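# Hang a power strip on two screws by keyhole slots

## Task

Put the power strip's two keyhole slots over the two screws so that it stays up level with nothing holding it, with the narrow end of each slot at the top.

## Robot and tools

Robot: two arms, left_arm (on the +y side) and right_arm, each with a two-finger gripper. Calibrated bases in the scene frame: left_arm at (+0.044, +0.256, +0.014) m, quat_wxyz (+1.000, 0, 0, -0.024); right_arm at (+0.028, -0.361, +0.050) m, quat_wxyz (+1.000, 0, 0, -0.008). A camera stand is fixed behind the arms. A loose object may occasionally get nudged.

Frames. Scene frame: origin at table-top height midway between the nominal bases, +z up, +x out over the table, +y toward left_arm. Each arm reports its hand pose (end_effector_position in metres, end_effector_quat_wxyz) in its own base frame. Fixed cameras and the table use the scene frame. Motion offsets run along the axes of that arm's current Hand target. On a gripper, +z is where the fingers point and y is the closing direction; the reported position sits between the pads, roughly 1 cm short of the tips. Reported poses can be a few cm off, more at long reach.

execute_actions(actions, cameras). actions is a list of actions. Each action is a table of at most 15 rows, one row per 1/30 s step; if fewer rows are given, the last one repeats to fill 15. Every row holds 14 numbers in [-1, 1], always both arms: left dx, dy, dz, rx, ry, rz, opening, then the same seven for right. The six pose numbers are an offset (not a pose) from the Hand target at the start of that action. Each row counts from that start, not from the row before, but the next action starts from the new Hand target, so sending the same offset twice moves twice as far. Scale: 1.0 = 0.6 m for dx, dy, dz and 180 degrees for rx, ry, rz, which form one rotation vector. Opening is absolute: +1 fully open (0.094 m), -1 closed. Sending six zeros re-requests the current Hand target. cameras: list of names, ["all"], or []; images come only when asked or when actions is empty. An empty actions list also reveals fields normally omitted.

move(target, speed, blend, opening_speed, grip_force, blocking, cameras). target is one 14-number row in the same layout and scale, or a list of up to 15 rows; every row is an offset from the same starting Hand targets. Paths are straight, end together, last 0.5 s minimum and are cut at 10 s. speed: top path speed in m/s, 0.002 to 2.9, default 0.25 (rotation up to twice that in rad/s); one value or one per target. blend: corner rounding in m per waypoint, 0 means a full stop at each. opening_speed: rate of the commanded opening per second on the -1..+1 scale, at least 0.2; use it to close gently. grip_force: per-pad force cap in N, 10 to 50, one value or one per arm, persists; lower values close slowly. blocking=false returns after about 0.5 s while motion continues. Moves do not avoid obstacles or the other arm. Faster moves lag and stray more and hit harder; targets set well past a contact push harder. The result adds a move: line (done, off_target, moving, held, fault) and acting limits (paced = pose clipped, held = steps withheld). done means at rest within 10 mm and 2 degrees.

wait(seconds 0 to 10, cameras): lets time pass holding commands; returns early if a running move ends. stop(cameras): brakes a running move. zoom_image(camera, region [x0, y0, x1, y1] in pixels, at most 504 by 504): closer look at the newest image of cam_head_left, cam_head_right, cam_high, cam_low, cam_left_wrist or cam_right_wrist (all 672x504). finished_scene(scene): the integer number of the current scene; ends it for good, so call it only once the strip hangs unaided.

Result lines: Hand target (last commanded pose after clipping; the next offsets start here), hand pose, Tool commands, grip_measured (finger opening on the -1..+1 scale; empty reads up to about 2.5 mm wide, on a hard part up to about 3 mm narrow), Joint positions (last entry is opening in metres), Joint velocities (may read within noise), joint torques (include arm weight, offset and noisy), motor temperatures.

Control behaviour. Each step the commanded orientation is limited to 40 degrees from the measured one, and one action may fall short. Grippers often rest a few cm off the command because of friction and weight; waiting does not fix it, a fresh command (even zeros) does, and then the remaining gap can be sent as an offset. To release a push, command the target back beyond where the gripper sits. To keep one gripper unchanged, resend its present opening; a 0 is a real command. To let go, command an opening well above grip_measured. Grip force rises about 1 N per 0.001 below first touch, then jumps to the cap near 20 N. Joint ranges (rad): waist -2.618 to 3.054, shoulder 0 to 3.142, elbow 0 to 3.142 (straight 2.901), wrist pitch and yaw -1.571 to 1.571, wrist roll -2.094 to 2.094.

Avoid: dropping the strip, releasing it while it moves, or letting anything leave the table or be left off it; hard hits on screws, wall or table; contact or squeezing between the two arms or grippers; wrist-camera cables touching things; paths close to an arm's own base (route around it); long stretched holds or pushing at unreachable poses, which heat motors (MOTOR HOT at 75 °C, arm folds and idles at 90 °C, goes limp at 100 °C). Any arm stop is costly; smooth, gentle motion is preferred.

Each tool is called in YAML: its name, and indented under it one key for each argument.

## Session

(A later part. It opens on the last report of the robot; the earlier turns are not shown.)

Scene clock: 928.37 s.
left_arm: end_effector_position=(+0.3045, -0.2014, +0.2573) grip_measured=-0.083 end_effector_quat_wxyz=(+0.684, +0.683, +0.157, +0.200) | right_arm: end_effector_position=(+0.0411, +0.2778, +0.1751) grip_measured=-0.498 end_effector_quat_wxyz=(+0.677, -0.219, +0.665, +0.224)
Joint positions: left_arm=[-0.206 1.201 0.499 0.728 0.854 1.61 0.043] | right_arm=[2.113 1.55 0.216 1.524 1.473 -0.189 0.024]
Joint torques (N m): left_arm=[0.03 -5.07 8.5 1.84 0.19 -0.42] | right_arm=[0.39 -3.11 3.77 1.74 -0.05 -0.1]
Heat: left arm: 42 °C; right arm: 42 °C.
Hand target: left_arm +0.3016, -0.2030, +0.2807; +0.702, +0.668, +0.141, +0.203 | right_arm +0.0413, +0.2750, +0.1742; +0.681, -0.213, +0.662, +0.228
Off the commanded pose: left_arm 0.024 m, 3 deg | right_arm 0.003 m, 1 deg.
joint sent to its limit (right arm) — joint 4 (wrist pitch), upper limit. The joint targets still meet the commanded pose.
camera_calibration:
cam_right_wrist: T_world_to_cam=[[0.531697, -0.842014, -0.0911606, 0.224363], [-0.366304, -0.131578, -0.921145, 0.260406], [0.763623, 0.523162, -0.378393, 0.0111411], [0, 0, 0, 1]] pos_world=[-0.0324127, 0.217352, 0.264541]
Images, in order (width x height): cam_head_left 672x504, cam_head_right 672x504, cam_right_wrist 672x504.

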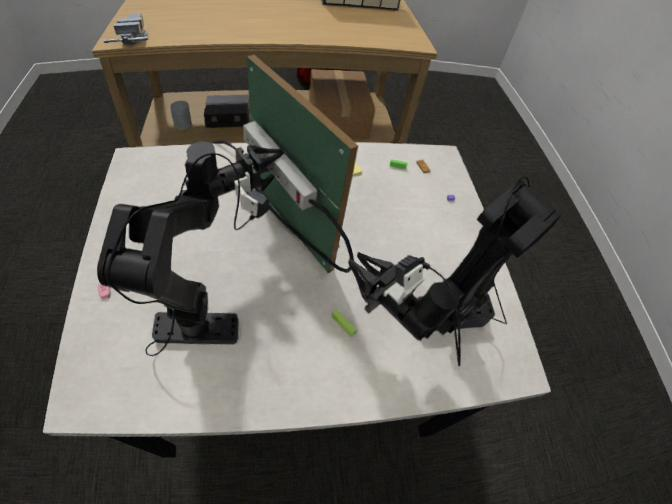

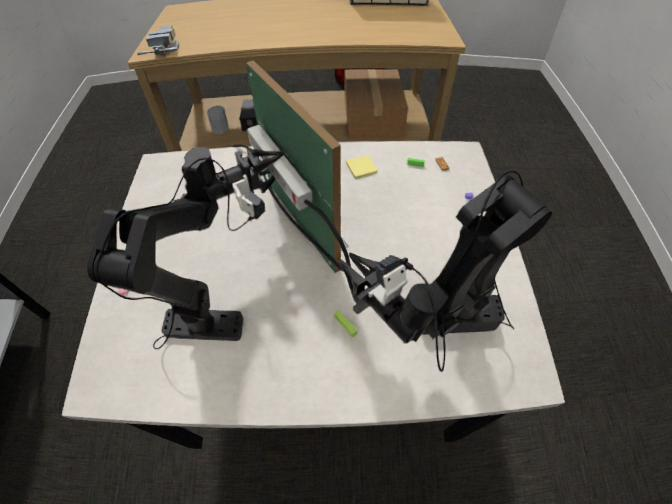

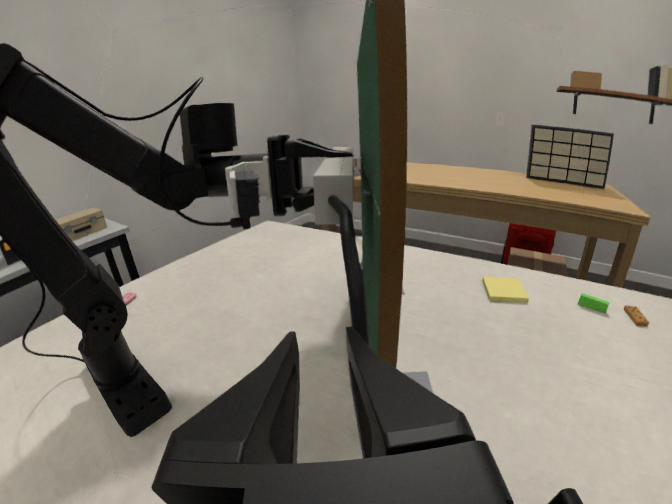

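zoom_image:
  camera: "cam_head_left"
  region: [230, 110, 330, 210]

zoom_image:
  camera: "cam_head_right"
  region: [235, 110, 335, 210]

Scaled by 5.040 from the camera's 672x504 image, which has a finer 960x720 frame.

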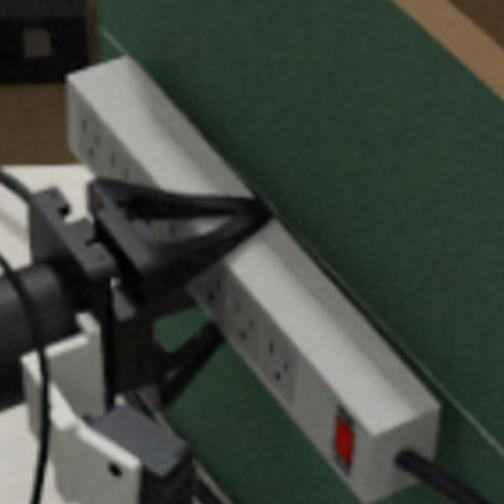

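Scaled by 5.040 from the camera's 672x504 image, which has a finer 960x720 frame.

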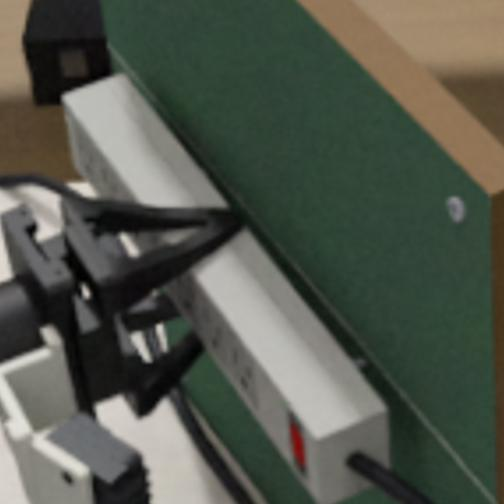

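execute_actions:
  actions:
    - [[0,0.015,0.003,0,0.003,-0.002,-0.35,0,0,0,0,0,0,-0.5],[0,0.015,0.006,0,0.003,-0.002,-0.35,0,0,0,0,0,0,-0.5],[0,-0.012,0.009,0,0.003,-0.002,-0.35,0,0,0,0,0,0,-0.5],[0,-0.012,0.012,0,0.003,-0.002,-0.35,0,0,0,0,0,0,-0.5],[0,0.01,0.015,0,0.003,-0.002,-0.35,0,0,0,0,0,0,-0.5],[0,0.01,0.018,0,0.003,-0.002,-0.35,0,0,0,0,0,0,-0.5],[0,-0.004,0.021,0,0.003,-0.002,-0.35,0,0,0,0,0,0,-0.5],[0,-0.002,0.025,0,0.003,-0.002,-0.35,0,0,0,0,0,0,-0.5],[0,0,0.028,0,0.003,-0.002,-0.35,0,0,0,0,0,0,-0.5],[0,0,0.031,0,0.003,-0.002,-0.35,0,0,0,0,0,0,-0.5]]
  cameras: ["cam_right_wrist"]

zoom_image:
  camera: "cam_right_wrist"
  region: [310, 130, 390, 210]

Scene clock: 974.97 s.
left_arm: end_effector_position=(+0.3092, -0.2125, +0.2532) grip_measured=-0.083 end_effector_quat_wxyz=(+0.681, +0.684, +0.168, +0.199) | right_arm: end_effector_position=(+0.0411, +0.2778, +0.1751) grip_measured=-0.498 end_effector_quat_wxyz=(+0.677, -0.219, +0.665, +0.224)
Joint positions: left_arm=[-0.257 1.229 0.511 0.727 0.788 1.607 0.043] | right_arm=[2.113 1.55 0.216 1.524 1.473 -0.189 0.024]
Joint torques (N m): left_arm=[-1.28 -3.82 10.03 1.95 0.14 -0.38] | right_arm=[0.38 -3.1 3.71 1.74 -0.04 -0.1]
Heat: left arm: 41 °C; right arm: 42 °C.
Hand target: left_arm +0.3104, -0.2194, +0.2819; +0.702, +0.666, +0.146, +0.204 | right_arm +0.0413, +0.2750, +0.1742; +0.681, -0.213, +0.662, +0.228
Off the commanded pose: left_arm 0.030 m, 4 deg | right_arm 0.003 m, 1 deg.
joint sent to its limit (right arm) — joint 4 (wrist pitch), upper limit. The joint targets still meet the commanded pose.
camera_calibration:
cam_right_wrist: T_world_to_cam=[[0.531697, -0.842014, -0.0911606, 0.224363], [-0.366304, -0.131578, -0.921145, 0.260406], [0.763623, 0.523162, -0.378393, 0.0111411], [0, 0, 0, 1]] pos_world=[-0.0324127, 0.217352, 0.264541]
Images, in order (width x height): cam_right_wrist 672x504.

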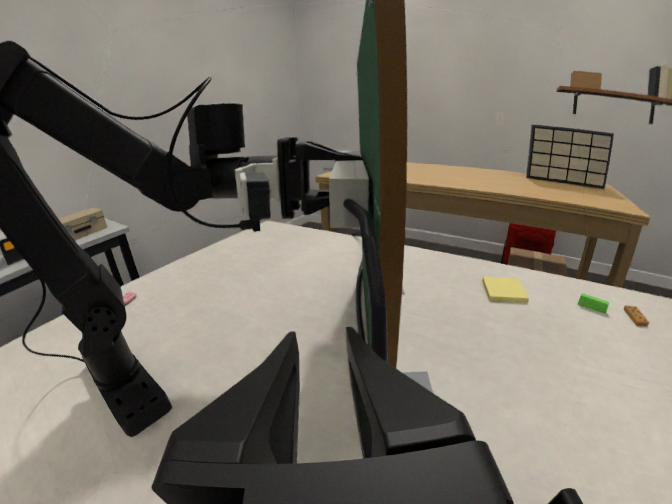

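Scaled by 6.300 from the camera's 672x504 image, which has a finer 960x720 frame.

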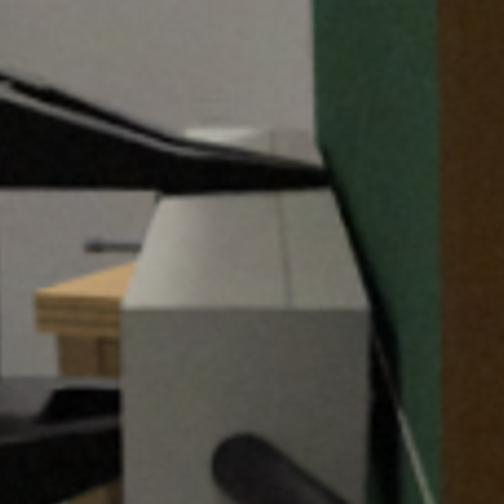

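execute_actions:
  actions:
    - [[0,-0.01,0,0,0,0,-0.35,0,0,0,0,0,0,-0.5],[0,-0.02,0,0.004,0,0,-0.35,0,0,0,0,0,0,-0.5],[0.004,-0.03,-0.002,0.008,0,0,-0.35,0,0,0,0,0,0,-0.5],[-0.004,-0.03,-0.002,0.008,0,0,-0.35,0,0,0,0,0,0,-0.5],[0,-0.035,-0.002,0.008,0,0,-0.35,0,0,0,0,0,0,-0.5],[0.008,-0.035,-0.002,0.008,0,0,-0.35,0,0,0,0,0,0,-0.5],[0.008,-0.035,-0.002,0.008,0,0,-0.35,0,0,0,0,0,0,-0.5]]

execute_actions:
  actions:
    - [[-0.006,0,0,0,0,0,-0.35,0,0,0,0,0,0,-0.5],[-0.012,0,0,0,0,0,-0.35,0,0,0,0,0,0,-0.5],[-0.018,0,0,0,0,0,-0.35,0,0,0,0,0,0,-0.5],[-0.018,0,0,0,0,0,-0.35,0,0,0,0,0,0,-0.5]]
  cameras: ["cam_right_wrist"]

zoom_image:
  camera: "cam_right_wrist"
  region: [310, 130, 390, 210]

Scene clock: 987.20 s.
left_arm: end_effector_position=(+0.3119, -0.2147, +0.2511) grip_measured=-0.083 end_effector_quat_wxyz=(+0.686, +0.682, +0.157, +0.198) | right_arm: end_effector_position=(+0.0411, +0.2778, +0.1751) grip_measured=-0.498 end_effector_quat_wxyz=(+0.677, -0.219, +0.665, +0.224)
Joint positions: left_arm=[-0.254 1.272 0.511 0.789 0.81 1.604 0.043] | right_arm=[2.113 1.55 0.216 1.524 1.473 -0.189 0.024]
Joint torques (N m): left_arm=[-0.06 -2.61 8.16 1.79 0.06 -0.1] | right_arm=[0.31 -3.12 3.78 1.74 -0.05 -0.11]
Heat: left arm: 40 °C; right arm: 42 °C.
Hand target: left_arm +0.3159, -0.2167, +0.2612; +0.694, +0.675, +0.149, +0.202 | right_arm +0.0413, +0.2750, +0.1742; +0.681, -0.213, +0.662, +0.228
Off the commanded pose: left_arm 0.011 m, 2 deg | right_arm 0.003 m, 1 deg.
joint sent to its limit (right arm) — joint 4 (wrist pitch), upper limit. The joint targets still meet the commanded pose.

Scene clock: 987.90 s.
left_arm: end_effector_position=(+0.3133, -0.2147, +0.2508) grip_measured=-0.083 end_effector_quat_wxyz=(+0.684, +0.681, +0.162, +0.204) | right_arm: end_effector_position=(+0.0411, +0.2778, +0.1751) grip_measured=-0.498 end_effector_quat_wxyz=(+0.677, -0.219, +0.665, +0.224)
Joint positions: left_arm=[-0.261 1.269 0.508 0.789 0.787 1.607 0.043] | right_arm=[2.113 1.55 0.216 1.524 1.473 -0.189 0.024]
Joint torques (N m): left_arm=[-2.47 -5.37 6.54 1.69 -0.03 -0.11] | right_arm=[0.39 -3.1 3.71 1.74 -0.06 -0.11]
Heat: left arm: 40 °C; right arm: 42 °C.
Hand target: left_arm +0.3066, -0.2218, +0.2605; +0.694, +0.675, +0.149, +0.202 | right_arm +0.0413, +0.2750, +0.1742; +0.681, -0.213, +0.662, +0.228
Off the commanded pose: left_arm 0.014 m, 2 deg | right_arm 0.003 m, 1 deg.
joint sent to its limit (right arm) — joint 4 (wrist pitch), upper limit. The joint targets still meet the commanded pose.
camera_calibration:
cam_right_wrist: T_world_to_cam=[[0.531697, -0.842014, -0.0911606, 0.224363], [-0.366304, -0.131578, -0.921145, 0.260406], [0.763623, 0.523162, -0.378393, 0.0111411], [0, 0, 0, 1]] pos_world=[-0.0324127, 0.217352, 0.264541]
Images, in order (width x height): cam_right_wrist 672x504.

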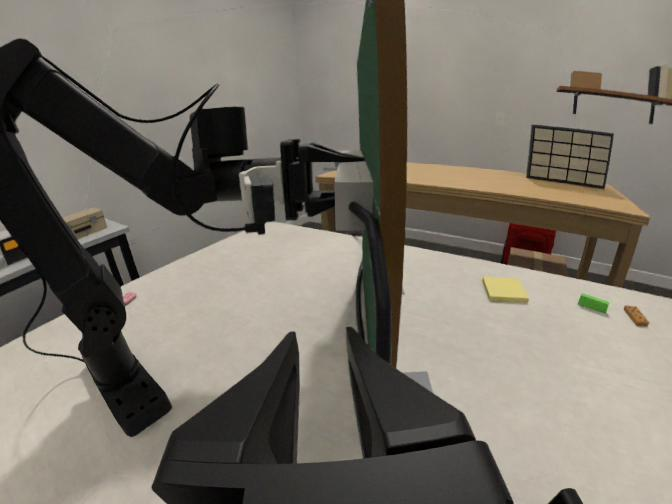

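Scaled by 6.300 from the camera's 672x504 image, which has a finer 960x720 frame.

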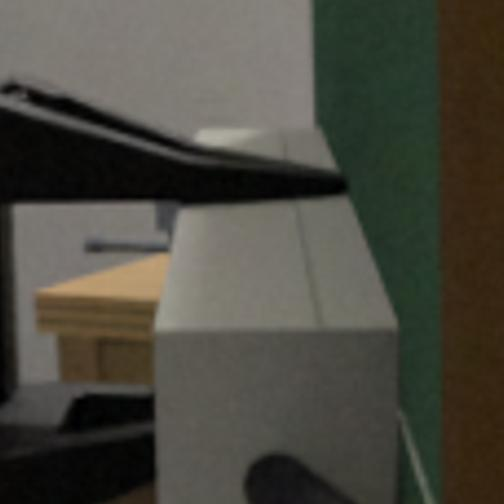

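execute_actions:
  actions:
    - [[0.01,-0.01,-0.002,0.006,0,0,-0.35,0,0,0,0,0,0,-0.5],[0.012,-0.02,-0.002,0.006,0,0,-0.35,0,0,0,0,0,0,-0.5],[0.016,-0.025,-0.002,0.01,0,0,-0.35,0,0,0,0,0,0,-0.5],[0.02,-0.025,-0.002,0.01,0,0,-0.35,0,0,0,0,0,0,-0.5],[0.024,-0.025,-0.002,0.01,0,0,-0.35,0,0,0,0,0,0,-0.5],[0.024,-0.025,-0.002,0.01,0,0,-0.35,0,0,0,0,0,0,-0.5]]

execute_actions:
  actions:
    - [[-0.004,0,0,0,0,0,-0.35,0,0,0,0,0,0,-0.5],[-0.01,0,0,0,0,0,-0.35,0,0,0,0,0,0,-0.5],[-0.016,0,0,0,0,0,-0.35,0,0,0,0,0,0,-0.5],[-0.02,0,0,0,0,0,-0.35,0,0,0,0,0,0,-0.5],[-0.024,0,0,0,0,0,-0.35,0,0,0,0,0,0,-0.5]]

Scene clock: 996.13 s.
left_arm: end_effector_position=(+0.3139, -0.2140, +0.2491) grip_measured=-0.083 end_effector_quat_wxyz=(+0.688, +0.681, +0.150, +0.201) | right_arm: end_effector_position=(+0.0411, +0.2778, +0.1751) grip_measured=-0.498 end_effector_quat_wxyz=(+0.677, -0.219, +0.665, +0.224)
Joint positions: left_arm=[-0.246 1.296 0.508 0.828 0.824 1.608 0.043] | right_arm=[2.113 1.55 0.216 1.524 1.473 -0.189 0.024]
Joint torques (N m): left_arm=[0.53 -2.22 7.68 1.35 0.05 0.16] | right_arm=[0.4 -3.11 3.75 1.76 -0.06 -0.11]
Heat: left arm: 40 °C; right arm: 42 °C.
Hand target: left_arm +0.3197, -0.2140, +0.2465; +0.683, +0.686, +0.152, +0.200 | right_arm +0.0413, +0.2750, +0.1742; +0.681, -0.213, +0.662, +0.228
Off the commanded pose: left_arm 0.006 m, 1 deg | right_arm 0.003 m, 1 deg.
joint sent to its limit (right arm) — joint 4 (wrist pitch), upper limit. The joint targets still meet the commanded pose.

Scene clock: 996.83 s.
left_arm: end_effector_position=(+0.3122, -0.2155, +0.2431) grip_measured=-0.083 end_effector_quat_wxyz=(+0.679, +0.687, +0.151, +0.211) | right_arm: end_effector_position=(+0.0411, +0.2778, +0.1751) grip_measured=-0.498 end_effector_quat_wxyz=(+0.677, -0.219, +0.665, +0.224)
Joint positions: left_arm=[-0.262 1.284 0.493 0.808 0.792 1.643 0.043] | right_arm=[2.113 1.55 0.216 1.524 1.473 -0.189 0.024]
Joint torques (N m): left_arm=[-2.07 -5.2 6.24 1.43 -0.06 -0.1] | right_arm=[0.44 -3.14 3.74 1.74 -0.05 -0.1]
Heat: left arm: 40 °C; right arm: 42 °C.
Hand target: left_arm +0.3072, -0.2209, +0.2455; +0.683, +0.686, +0.152, +0.200 | right_arm +0.0413, +0.2750, +0.1742; +0.681, -0.213, +0.662, +0.228
Off the commanded pose: left_arm 0.008 m, 1 deg | right_arm 0.003 m, 1 deg.
joint sent to its limit (right arm) — joint 4 (wrist pitch), upper limit. The joint targets still meet the commanded pose.

execute_actions:
  actions:
    - [[0.006,-0.01,0,0.004,0,0,-0.35,0,0,0,0,0,0,-0.5],[0.012,-0.015,0,0.004,0,-0.004,-0.35,0,0,0,0,0,0,-0.5],[0.02,-0.02,0,0.004,0,-0.008,-0.35,0,0,0,0,0,0,-0.5],[0.024,-0.02,0,0.004,0,-0.008,-0.35,0,0,0,0,0,0,-0.5],[0.012,-0.02,0,0.004,0,-0.012,-0.35,0,0,0,0,0,0,-0.5],[0.004,-0.02,0,0.004,0,-0.012,-0.35,0,0,0,0,0,0,-0.5],[0.012,-0.02,0,0.004,0,-0.012,-0.35,0,0,0,0,0,0,-0.5]]
  cameras: ["cam_right_wrist"]

zoom_image:
  camera: "cam_right_wrist"
  region: [310, 130, 390, 210]

Scene clock: 1004.10 s.
left_arm: end_effector_position=(+0.3134, -0.2149, +0.2393) grip_measured=-0.083 end_effector_quat_wxyz=(+0.681, +0.687, +0.149, +0.205) | right_arm: end_effector_position=(+0.0411, +0.2778, +0.1751) grip_measured=-0.498 end_effector_quat_wxyz=(+0.677, -0.219, +0.665, +0.224)
Joint positions: left_arm=[-0.252 1.308 0.49 0.835 0.812 1.637 0.043] | right_arm=[2.113 1.55 0.216 1.524 1.473 -0.189 0.024]
Joint torques (N m): left_arm=[-0.77 -2.93 6.15 1.47 -0.04 -0.35] | right_arm=[0.36 -3.11 3.77 1.74 -0.05 -0.11]
Heat: left arm: 39 °C; right arm: 42 °C.
Hand target: left_arm +0.3142, -0.2172, +0.2339; +0.682, +0.687, +0.166, +0.186 | right_arm +0.0413, +0.2750, +0.1742; +0.681, -0.213, +0.662, +0.228
Off the commanded pose: left_arm 0.006 m, 3 deg | right_arm 0.003 m, 1 deg.
joint sent to its limit (right arm) — joint 4 (wrist pitch), upper limit. The joint targets still meet the commanded pose.
camera_calibration:
cam_right_wrist: T_world_to_cam=[[0.531697, -0.842014, -0.0911606, 0.224363], [-0.366304, -0.131578, -0.921145, 0.260406], [0.763623, 0.523162, -0.378393, 0.0111411], [0, 0, 0, 1]] pos_world=[-0.0324127, 0.217352, 0.264541]
Images, in order (width x height): cam_right_wrist 672x504.

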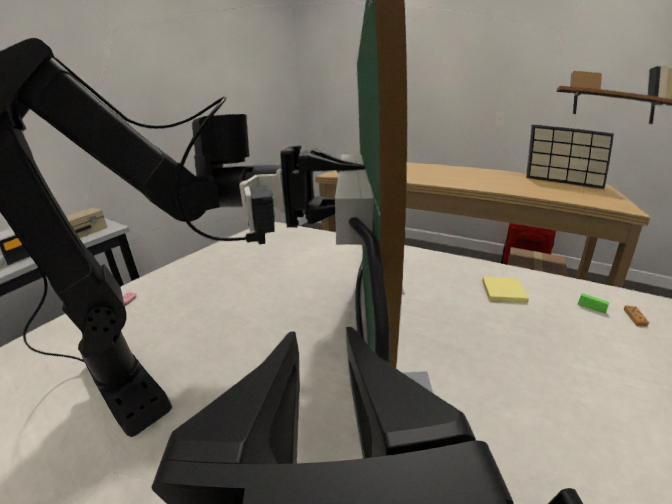

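Scaled by 6.300 from the camera's 672x504 image, which has a finer 960x720 frame.

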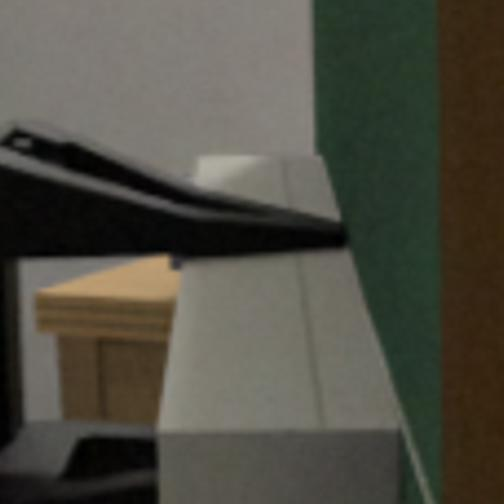

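execute_actions:
  actions:
    - [[0,0,-0.002,0,0,-0.01,-0.35,0,0,0,0,0,0,-0.5],[0,-0.006,-0.002,0,0,-0.02,-0.35,0,0,0,0,0,0,-0.5],[0.006,-0.008,-0.002,0,0,-0.025,-0.35,0,0,0,0,0,0,-0.5],[0.006,-0.008,-0.002,0,0,-0.028,-0.35,0,0,0,0,0,0,-0.5],[-0.006,-0.008,-0.002,0,0,-0.03,-0.35,0,0,0,0,0,0,-0.5],[-0.006,-0.01,-0.002,0,0,-0.03,-0.35,0,0,0,0,0,0,-0.5],[0,-0.01,-0.002,0,0,-0.03,-0.35,0,0,0,0,0,0,-0.5]]
  cameras: ["cam_right_wrist"]

zoom_image:
  camera: "cam_right_wrist"
  region: [310, 130, 390, 210]

Scene clock: 1013.90 s.
left_arm: end_effector_position=(+0.3132, -0.2149, +0.2373) grip_measured=-0.083 end_effector_quat_wxyz=(+0.689, +0.680, +0.166, +0.188) | right_arm: end_effector_position=(+0.0411, +0.2778, +0.1751) grip_measured=-0.498 end_effector_quat_wxyz=(+0.677, -0.219, +0.665, +0.224)
Joint positions: left_arm=[-0.252 1.32 0.48 0.868 0.813 1.578 0.043] | right_arm=[2.113 1.55 0.216 1.524 1.473 -0.189 0.024]
Joint torques (N m): left_arm=[-0.36 -2.92 5.61 1.4 -0.01 -0.72] | right_arm=[0.35 -3.11 3.79 1.75 -0.06 -0.1]
Heat: left arm: 39 °C; right arm: 42 °C.
Hand target: left_arm +0.3138, -0.2160, +0.2280; +0.690, +0.679, +0.198, +0.154 | right_arm +0.0413, +0.2750, +0.1742; +0.681, -0.213, +0.662, +0.228
Off the commanded pose: left_arm 0.009 m, 5 deg | right_arm 0.003 m, 1 deg.
joint sent to its limit (right arm) — joint 4 (wrist pitch), upper limit. The joint targets still meet the commanded pose.
camera_calibration:
cam_right_wrist: T_world_to_cam=[[0.531697, -0.842014, -0.0911606, 0.224363], [-0.366304, -0.131578, -0.921145, 0.260406], [0.763623, 0.523162, -0.378393, 0.0111411], [0, 0, 0, 1]] pos_world=[-0.0324127, 0.217352, 0.264541]
Images, in order (width x height): cam_right_wrist 672x504.

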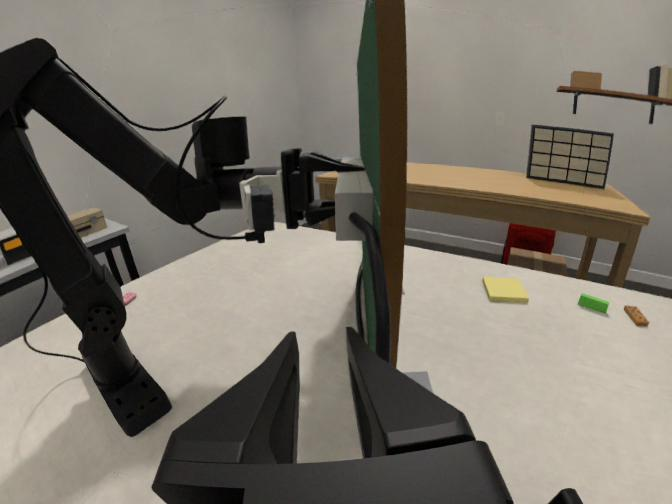

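Scaled by 6.300 from the camera's 672x504 image, which has a finer 960x720 frame.

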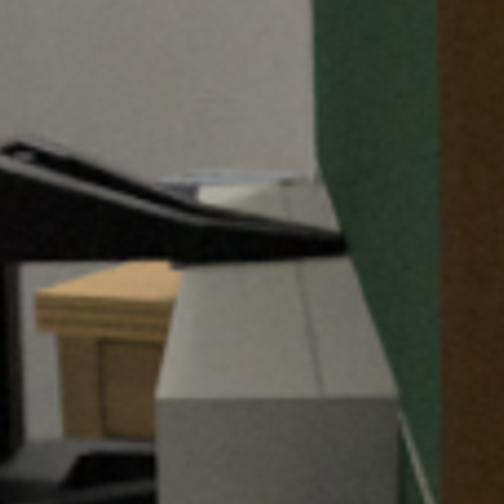

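execute_actions:
  actions:
    - [[0,-0.006,0,0,0,0.006,-0.35,0,0,0,0,0,0,-0.5],[0.004,-0.012,0,0,0,0.01,-0.35,0,0,0,0,0,0,-0.5],[-0.004,-0.012,0,0,0,0.012,-0.35,0,0,0,0,0,0,-0.5],[0.003,-0.012,0,0,0,0.012,-0.35,0,0,0,0,0,0,-0.5],[-0.003,-0.014,0,0,0,0.012,-0.35,0,0,0,0,0,0,-0.5],[0,-0.014,0,0,0,0.012,-0.35,0,0,0,0,0,0,-0.5]]
  cameras: ["cam_right_wrist"]

zoom_image:
  camera: "cam_right_wrist"
  region: [310, 130, 390, 210]

Scene clock: 1023.57 s.
left_arm: end_effector_position=(+0.3134, -0.2151, +0.2355) grip_measured=-0.083 end_effector_quat_wxyz=(+0.693, +0.675, +0.158, +0.196) | right_arm: end_effector_position=(+0.0411, +0.2778, +0.1751) grip_measured=-0.498 end_effector_quat_wxyz=(+0.677, -0.219, +0.665, +0.224)
Joint positions: left_arm=[-0.252 1.346 0.463 0.938 0.813 1.576 0.043] | right_arm=[2.113 1.55 0.216 1.524 1.473 -0.189 0.024]
Joint torques (N m): left_arm=[-0.47 -2.82 5.01 1.31 -0.04 -0.31] | right_arm=[0.42 -3.08 3.75 1.74 -0.06 -0.1]
Heat: left arm: 39 °C; right arm: 42 °C.
Hand target: left_arm +0.3133, -0.2164, +0.2196; +0.687, +0.682, +0.185, +0.167 | right_arm +0.0413, +0.2750, +0.1742; +0.681, -0.213, +0.662, +0.228
Off the commanded pose: left_arm 0.016 m, 5 deg | right_arm 0.003 m, 1 deg.
joint sent to its limit (right arm) — joint 4 (wrist pitch), upper limit. The joint targets still meet the commanded pose.
camera_calibration:
cam_right_wrist: T_world_to_cam=[[0.531697, -0.842014, -0.0911606, 0.224363], [-0.366304, -0.131578, -0.921145, 0.260406], [0.763623, 0.523162, -0.378393, 0.0111411], [0, 0, 0, 1]] pos_world=[-0.0324127, 0.217352, 0.264541]
Images, in order (width x height): cam_right_wrist 672x504.

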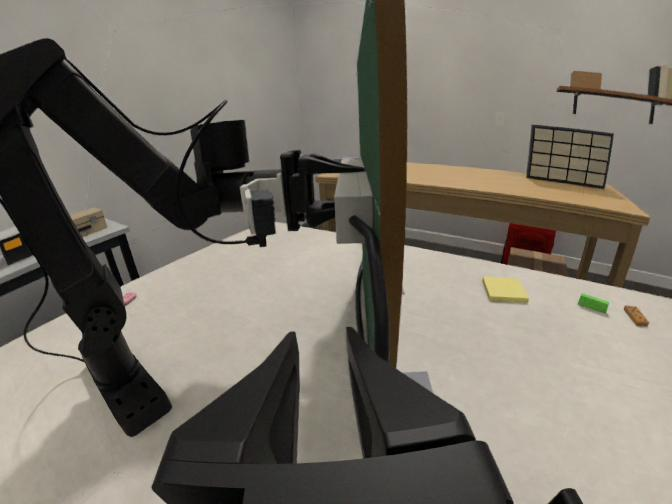

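Scaled by 6.300 from the camera's 672x504 image, which has a finer 960x720 frame.

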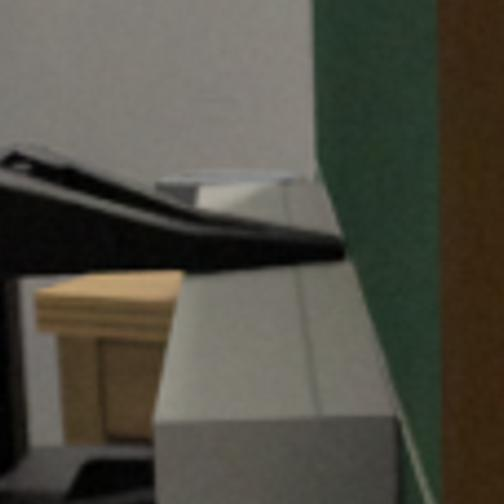

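move:
  target: [0,0.012,0,0,0,0,0.1,0,0,0,0,0,0,-0.5]
  speed: 0.03
  opening_speed: 0.3
  cameras: ["cam_right_wrist"]

zoom_image:
  camera: "cam_right_wrist"
  region: [310, 130, 390, 210]

Scene clock: 1030.67 s.
left_arm: end_effector_position=(+0.3134, -0.2151, +0.2329) grip_measured=+0.099 end_effector_quat_wxyz=(+0.693, +0.676, +0.168, +0.185) | right_arm: end_effector_position=(+0.0411, +0.2778, +0.1751) grip_measured=-0.498 end_effector_quat_wxyz=(+0.677, -0.219, +0.665, +0.224)
Joint positions: left_arm=[-0.252 1.346 0.463 0.925 0.813 1.558 0.052] | right_arm=[2.113 1.55 0.216 1.524 1.473 -0.189 0.024]
Joint torques (N m): left_arm=[-0.38 -4.56 6.19 1.05 -0.03 -0.15] | right_arm=[0.38 -3.11 3.73 1.74 -0.06 -0.12]
Heat: left arm: 39 °C; right arm: 42 °C.
Hand target: left_arm +0.3135, -0.2163, +0.2269; +0.687, +0.682, +0.185, +0.167 | right_arm +0.0413, +0.2750, +0.1742; +0.681, -0.213, +0.662, +0.228
Off the commanded pose: left_arm 0.006 m, 3 deg | right_arm 0.003 m, 1 deg.
joint sent to its limit (right arm) — joint 4 (wrist pitch), upper limit. The joint targets still meet the commanded pose.
move: off_target (left_arm)
camera_calibration:
cam_right_wrist: T_world_to_cam=[[0.531697, -0.842014, -0.0911606, 0.224363], [-0.366304, -0.131578, -0.921145, 0.260406], [0.763623, 0.523162, -0.378393, 0.0111411], [0, 0, 0, 1]] pos_world=[-0.0324127, 0.217352, 0.264541]
Images, in order (width x height): cam_right_wrist 672x504.

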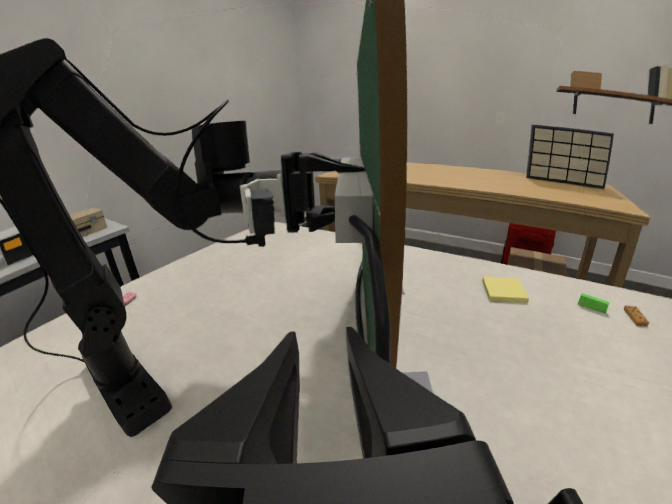

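Scaled by 6.300 from the camera's 672x504 image, which has a finer 960x720 frame.

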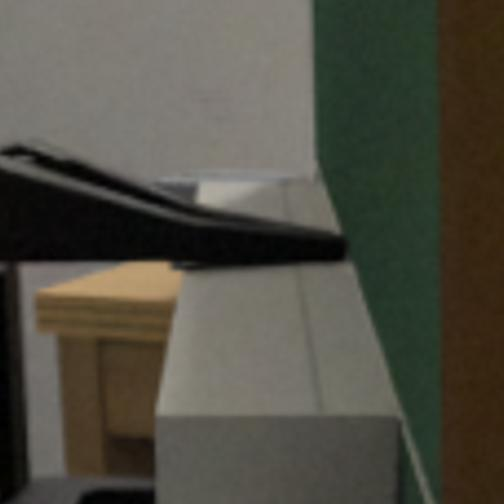

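move:
  target:
    - [0,0.006,0,0,0,0,0.8,0,0,0,0,0,0,-0.5]
    - [0,0.05,-0.004,0,0,0,0.8,0,0,0,0,0,0,-0.5]
  speed: 0.04
  opening_speed: 0.6
  cameras: ["cam_right_wrist"]

zoom_image:
  camera: "cam_right_wrist"
  region: [300, 130, 400, 230]

Scene clock: 1040.20 s.
left_arm: end_effector_position=(+0.3118, -0.2136, +0.2435) grip_measured=+0.799 end_effector_quat_wxyz=(+0.683, +0.686, +0.187, +0.164) | right_arm: end_effector_position=(+0.0411, +0.2778, +0.1751) grip_measured=-0.498 end_effector_quat_wxyz=(+0.677, -0.219, +0.665, +0.224)
Joint positions: left_arm=[-0.246 1.269 0.516 0.736 0.822 1.553 0.085] | right_arm=[2.113 1.55 0.216 1.524 1.473 -0.189 0.024]
Joint torques (N m): left_arm=[-0.02 -5.82 8.5 1.25 0.01 -0.1] | right_arm=[0.32 -3.07 3.77 1.74 -0.05 -0.1]
Heat: left arm: 38 °C; right arm: 42 °C.
Hand target: left_arm +0.3131, -0.2137, +0.2568; +0.687, +0.682, +0.185, +0.167 | right_arm +0.0413, +0.2750, +0.1742; +0.681, -0.213, +0.662, +0.228
Off the commanded pose: left_arm 0.013 m, 1 deg | right_arm 0.003 m, 1 deg.
joint sent to its limit (right arm) — joint 4 (wrist pitch), upper limit. The joint targets still meet the commanded pose.
move: off_target (left_arm)
camera_calibration:
cam_right_wrist: T_world_to_cam=[[0.531697, -0.842014, -0.0911606, 0.224363], [-0.366304, -0.131578, -0.921145, 0.260406], [0.763623, 0.523162, -0.378393, 0.0111411], [0, 0, 0, 1]] pos_world=[-0.0324127, 0.217352, 0.264541]
Images, in order (width x height): cam_right_wrist 672x504.

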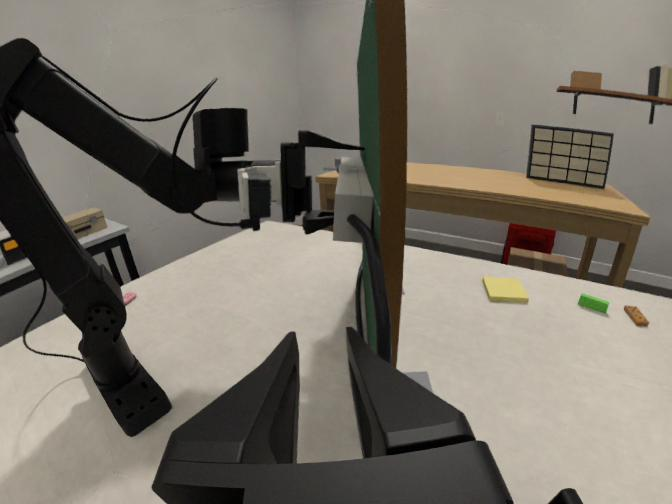

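Scaled by 5.040 from the camera's 672x504 image, which has a finer 960x720 frame.

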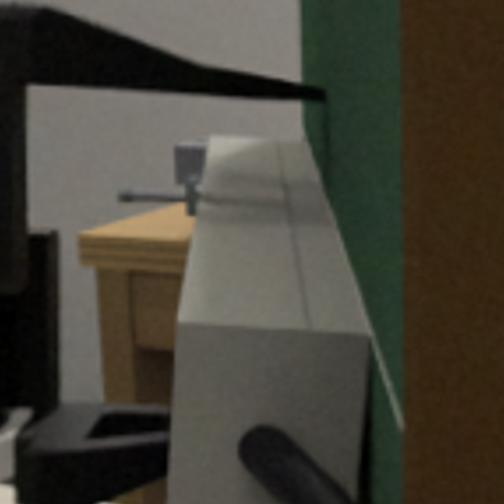

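move:
  target:
    - [0,-0.015,-0.06,0,0,0,0.8,0,0,0,0,0,0,-0.5]
    - [0,-0.03,-0.25,0,0,0,0.8,0,0,0,0,0,0,-0.5]
  speed: 0.06
  blend: 0.01
  cameras: ["cam_right_wrist","cam_left_wrist","cam_head_left"]

zoom_image:
  camera: "cam_right_wrist"
  region: [310, 130, 390, 210]

Scene clock: 1050.07 s.
left_arm: end_effector_position=(+0.2446, -0.0817, +0.2410) grip_measured=+0.799 end_effector_quat_wxyz=(+0.685, +0.683, +0.180, +0.177) | right_arm: end_effector_position=(+0.0411, +0.2778, +0.1751) grip_measured=-0.498 end_effector_quat_wxyz=(+0.677, -0.219, +0.665, +0.224)
Joint positions: left_arm=[0.445 0.973 0.331 0.677 1.505 1.531 0.085] | right_arm=[2.113 1.55 0.216 1.524 1.473 -0.189 0.024]
Joint torques (N m): left_arm=[0.55 -2.62 5.46 1 0.1 -0.12] | right_arm=[0.38 -3.14 3.79 1.75 -0.07 -0.1]
Heat: left arm: 38 °C; right arm: 42 °C.
Hand target: left_arm +0.2403, -0.0825, +0.2388; +0.687, +0.682, +0.185, +0.167 | right_arm +0.0413, +0.2750, +0.1742; +0.681, -0.213, +0.662, +0.228
Off the commanded pose: left_arm 0.005 m, 1 deg | right_arm 0.003 m, 1 deg.
joint sent to its limit (right arm) — joint 4 (wrist pitch), upper limit. The joint targets still meet the commanded pose.
move: done
camera_calibration:
cam_left_wrist: T_world_to_cam=[[0.00684534, 0.0740966, -0.997228, 0.238146], [0.5813, 0.811148, 0.0642607, -0.0478812], [0.81366, -0.580129, -0.0375198, -0.118205], [0, 0, 0, 1]] pos_world=[0.122382, -0.0473811, 0.236128]
cam_right_wrist: T_world_to_cam=[[0.531697, -0.842014, -0.0911606, 0.224363], [-0.366304, -0.131578, -0.921145, 0.260406], [0.763623, 0.523162, -0.378393, 0.0111411], [0, 0, 0, 1]] pos_world=[-0.0324127, 0.217352, 0.264541]
Images, in order (width x height): cam_head_left 672x504, cam_left_wrist 672x504, cam_right_wrist 672x504.

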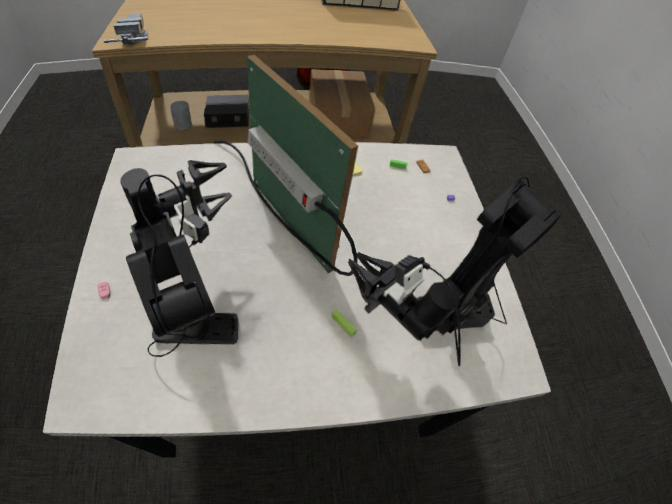

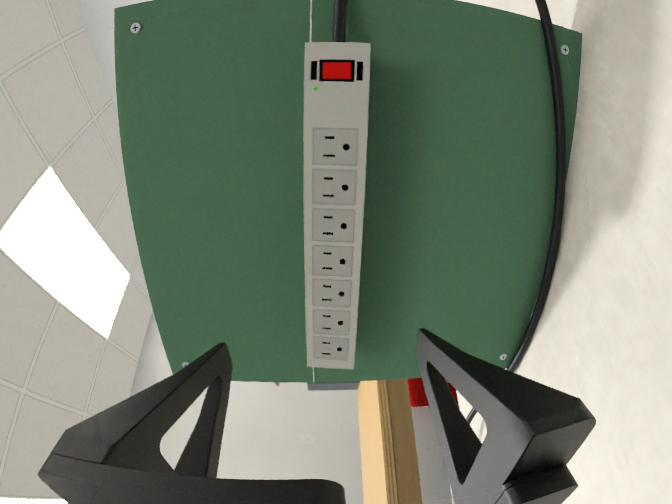

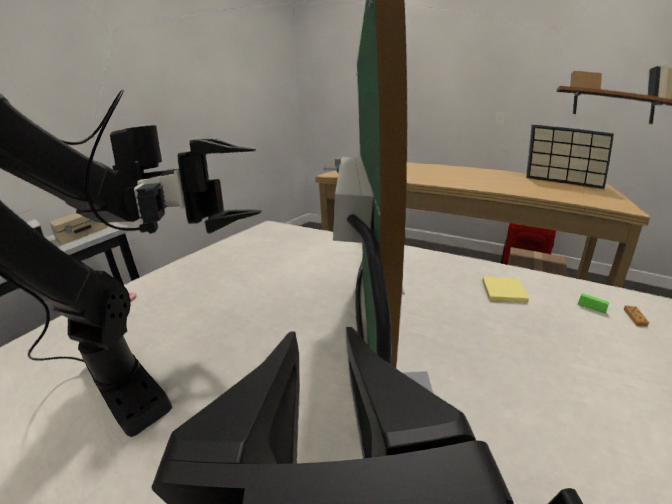

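Scaled by 6.300 from the camera's 672x504 image, which has a finer 960x720 frame.

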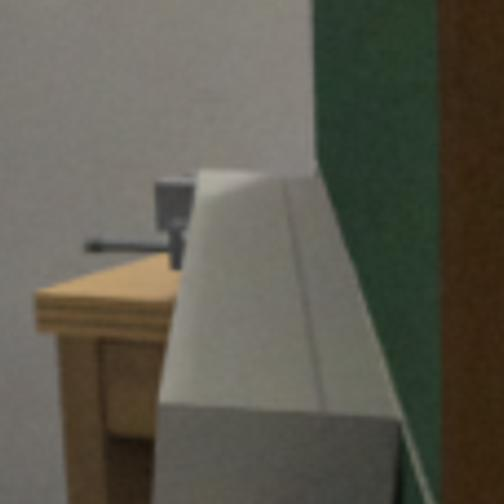

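move:
  target: [0,0,0,0,0,0,0.8,0,0,-0.12,0,0,0,-0.5]
  speed: 0.08
  cameras: ["cam_right_wrist","cam_head_left","cam_left_wrist"]

zoom_image:
  camera: "cam_left_wrist"
  region: [270, 0, 410, 390]

Scene clock: 1056.90 s.
left_arm: end_effector_position=(+0.2445, -0.0818, +0.2410) grip_measured=+0.799 end_effector_quat_wxyz=(+0.685, +0.683, +0.180, +0.177) | right_arm: end_effector_position=(-0.0177, +0.2359, +0.1723) grip_measured=-0.498 end_effector_quat_wxyz=(+0.628, -0.320, +0.629, +0.328)
Joint positions: left_arm=[0.445 0.973 0.331 0.677 1.506 1.531 0.085] | right_arm=[2.506 1.335 0.04 1.522 1.554 -0.215 0.024]
Joint torques (N m): left_arm=[0.55 -2.62 5.42 1 0.12 -0.11] | right_arm=[0.49 -2.71 3.85 1.31 -0.07 -0.09]
Heat: left arm: 38 °C; right arm: 42 °C.
Hand target: left_arm +0.2403, -0.0826, +0.2388; +0.687, +0.682, +0.185, +0.166 | right_arm -0.0166, +0.2324, +0.1719; +0.681, -0.213, +0.662, +0.228
Off the commanded pose: left_arm 0.005 m, 1 deg | right_arm 0.004 m, 18 deg.
joint sent to its limit (right arm) — joint 5 (wrist yaw), upper limit. The joint targets are off in orientation, not in position.
move: off_target (right_arm)
camera_calibration:
cam_left_wrist: T_world_to_cam=[[0.00690416, 0.0740942, -0.997227, 0.238132], [0.581933, 0.810694, 0.0642637, -0.0480002], [0.813208, -0.580763, -0.0375207, -0.11804], [0, 0, 0, 1]] pos_world=[0.12228, -0.0472842, 0.236128]
cam_right_wrist: T_world_to_cam=[[0.763879, -0.637518, -0.1003, 0.177602], [-0.323389, -0.243632, -0.914365, 0.25686], [0.558488, 0.7309, -0.392272, 0.0266587], [0, 0, 0, 1]] pos_world=[-0.0674893, 0.156319, 0.263135]
Images, in order (width x height): cam_head_left 672x504, cam_left_wrist 672x504, cam_right_wrist 672x504.

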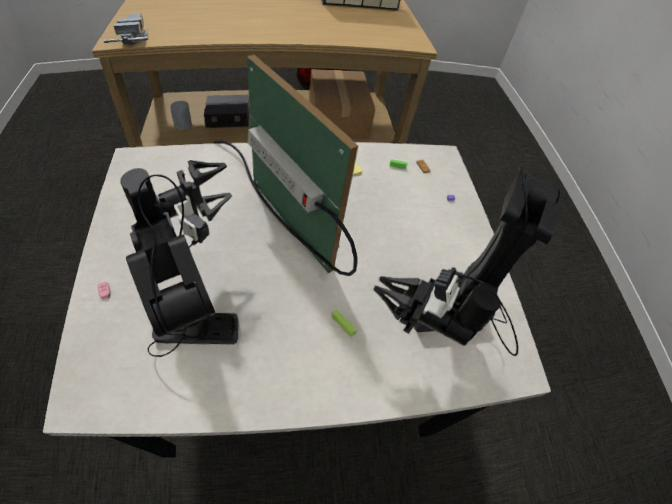

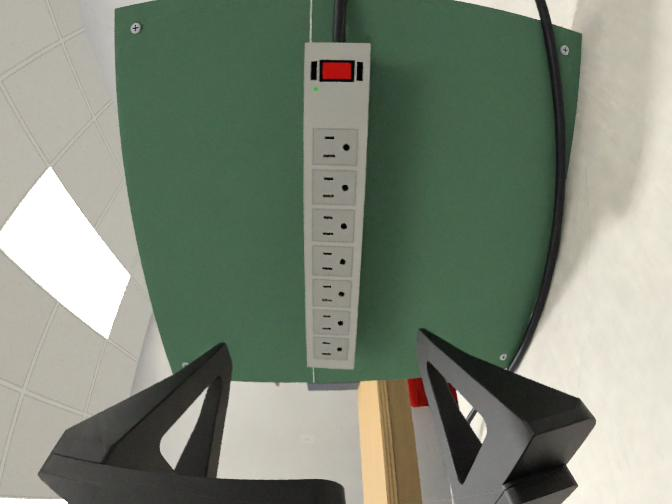

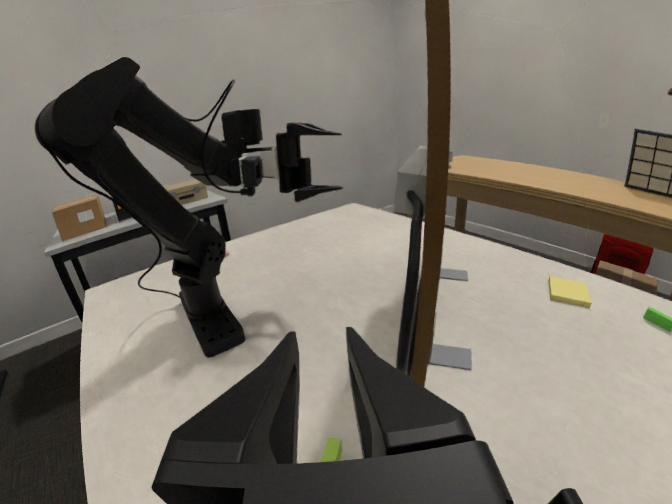

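Scaled by 1.292 from the camera's 672x504 image, which has a finer 960x720 frame.

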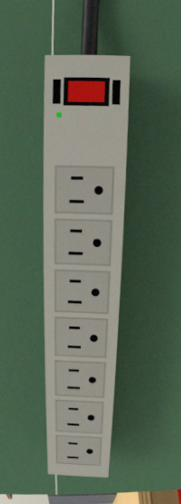

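The strip hangs level on both screws, with its top edge parallel to the groove, and no arm is touching it.

finished_scene:
  scene: 2

The scene is finished: the task was done.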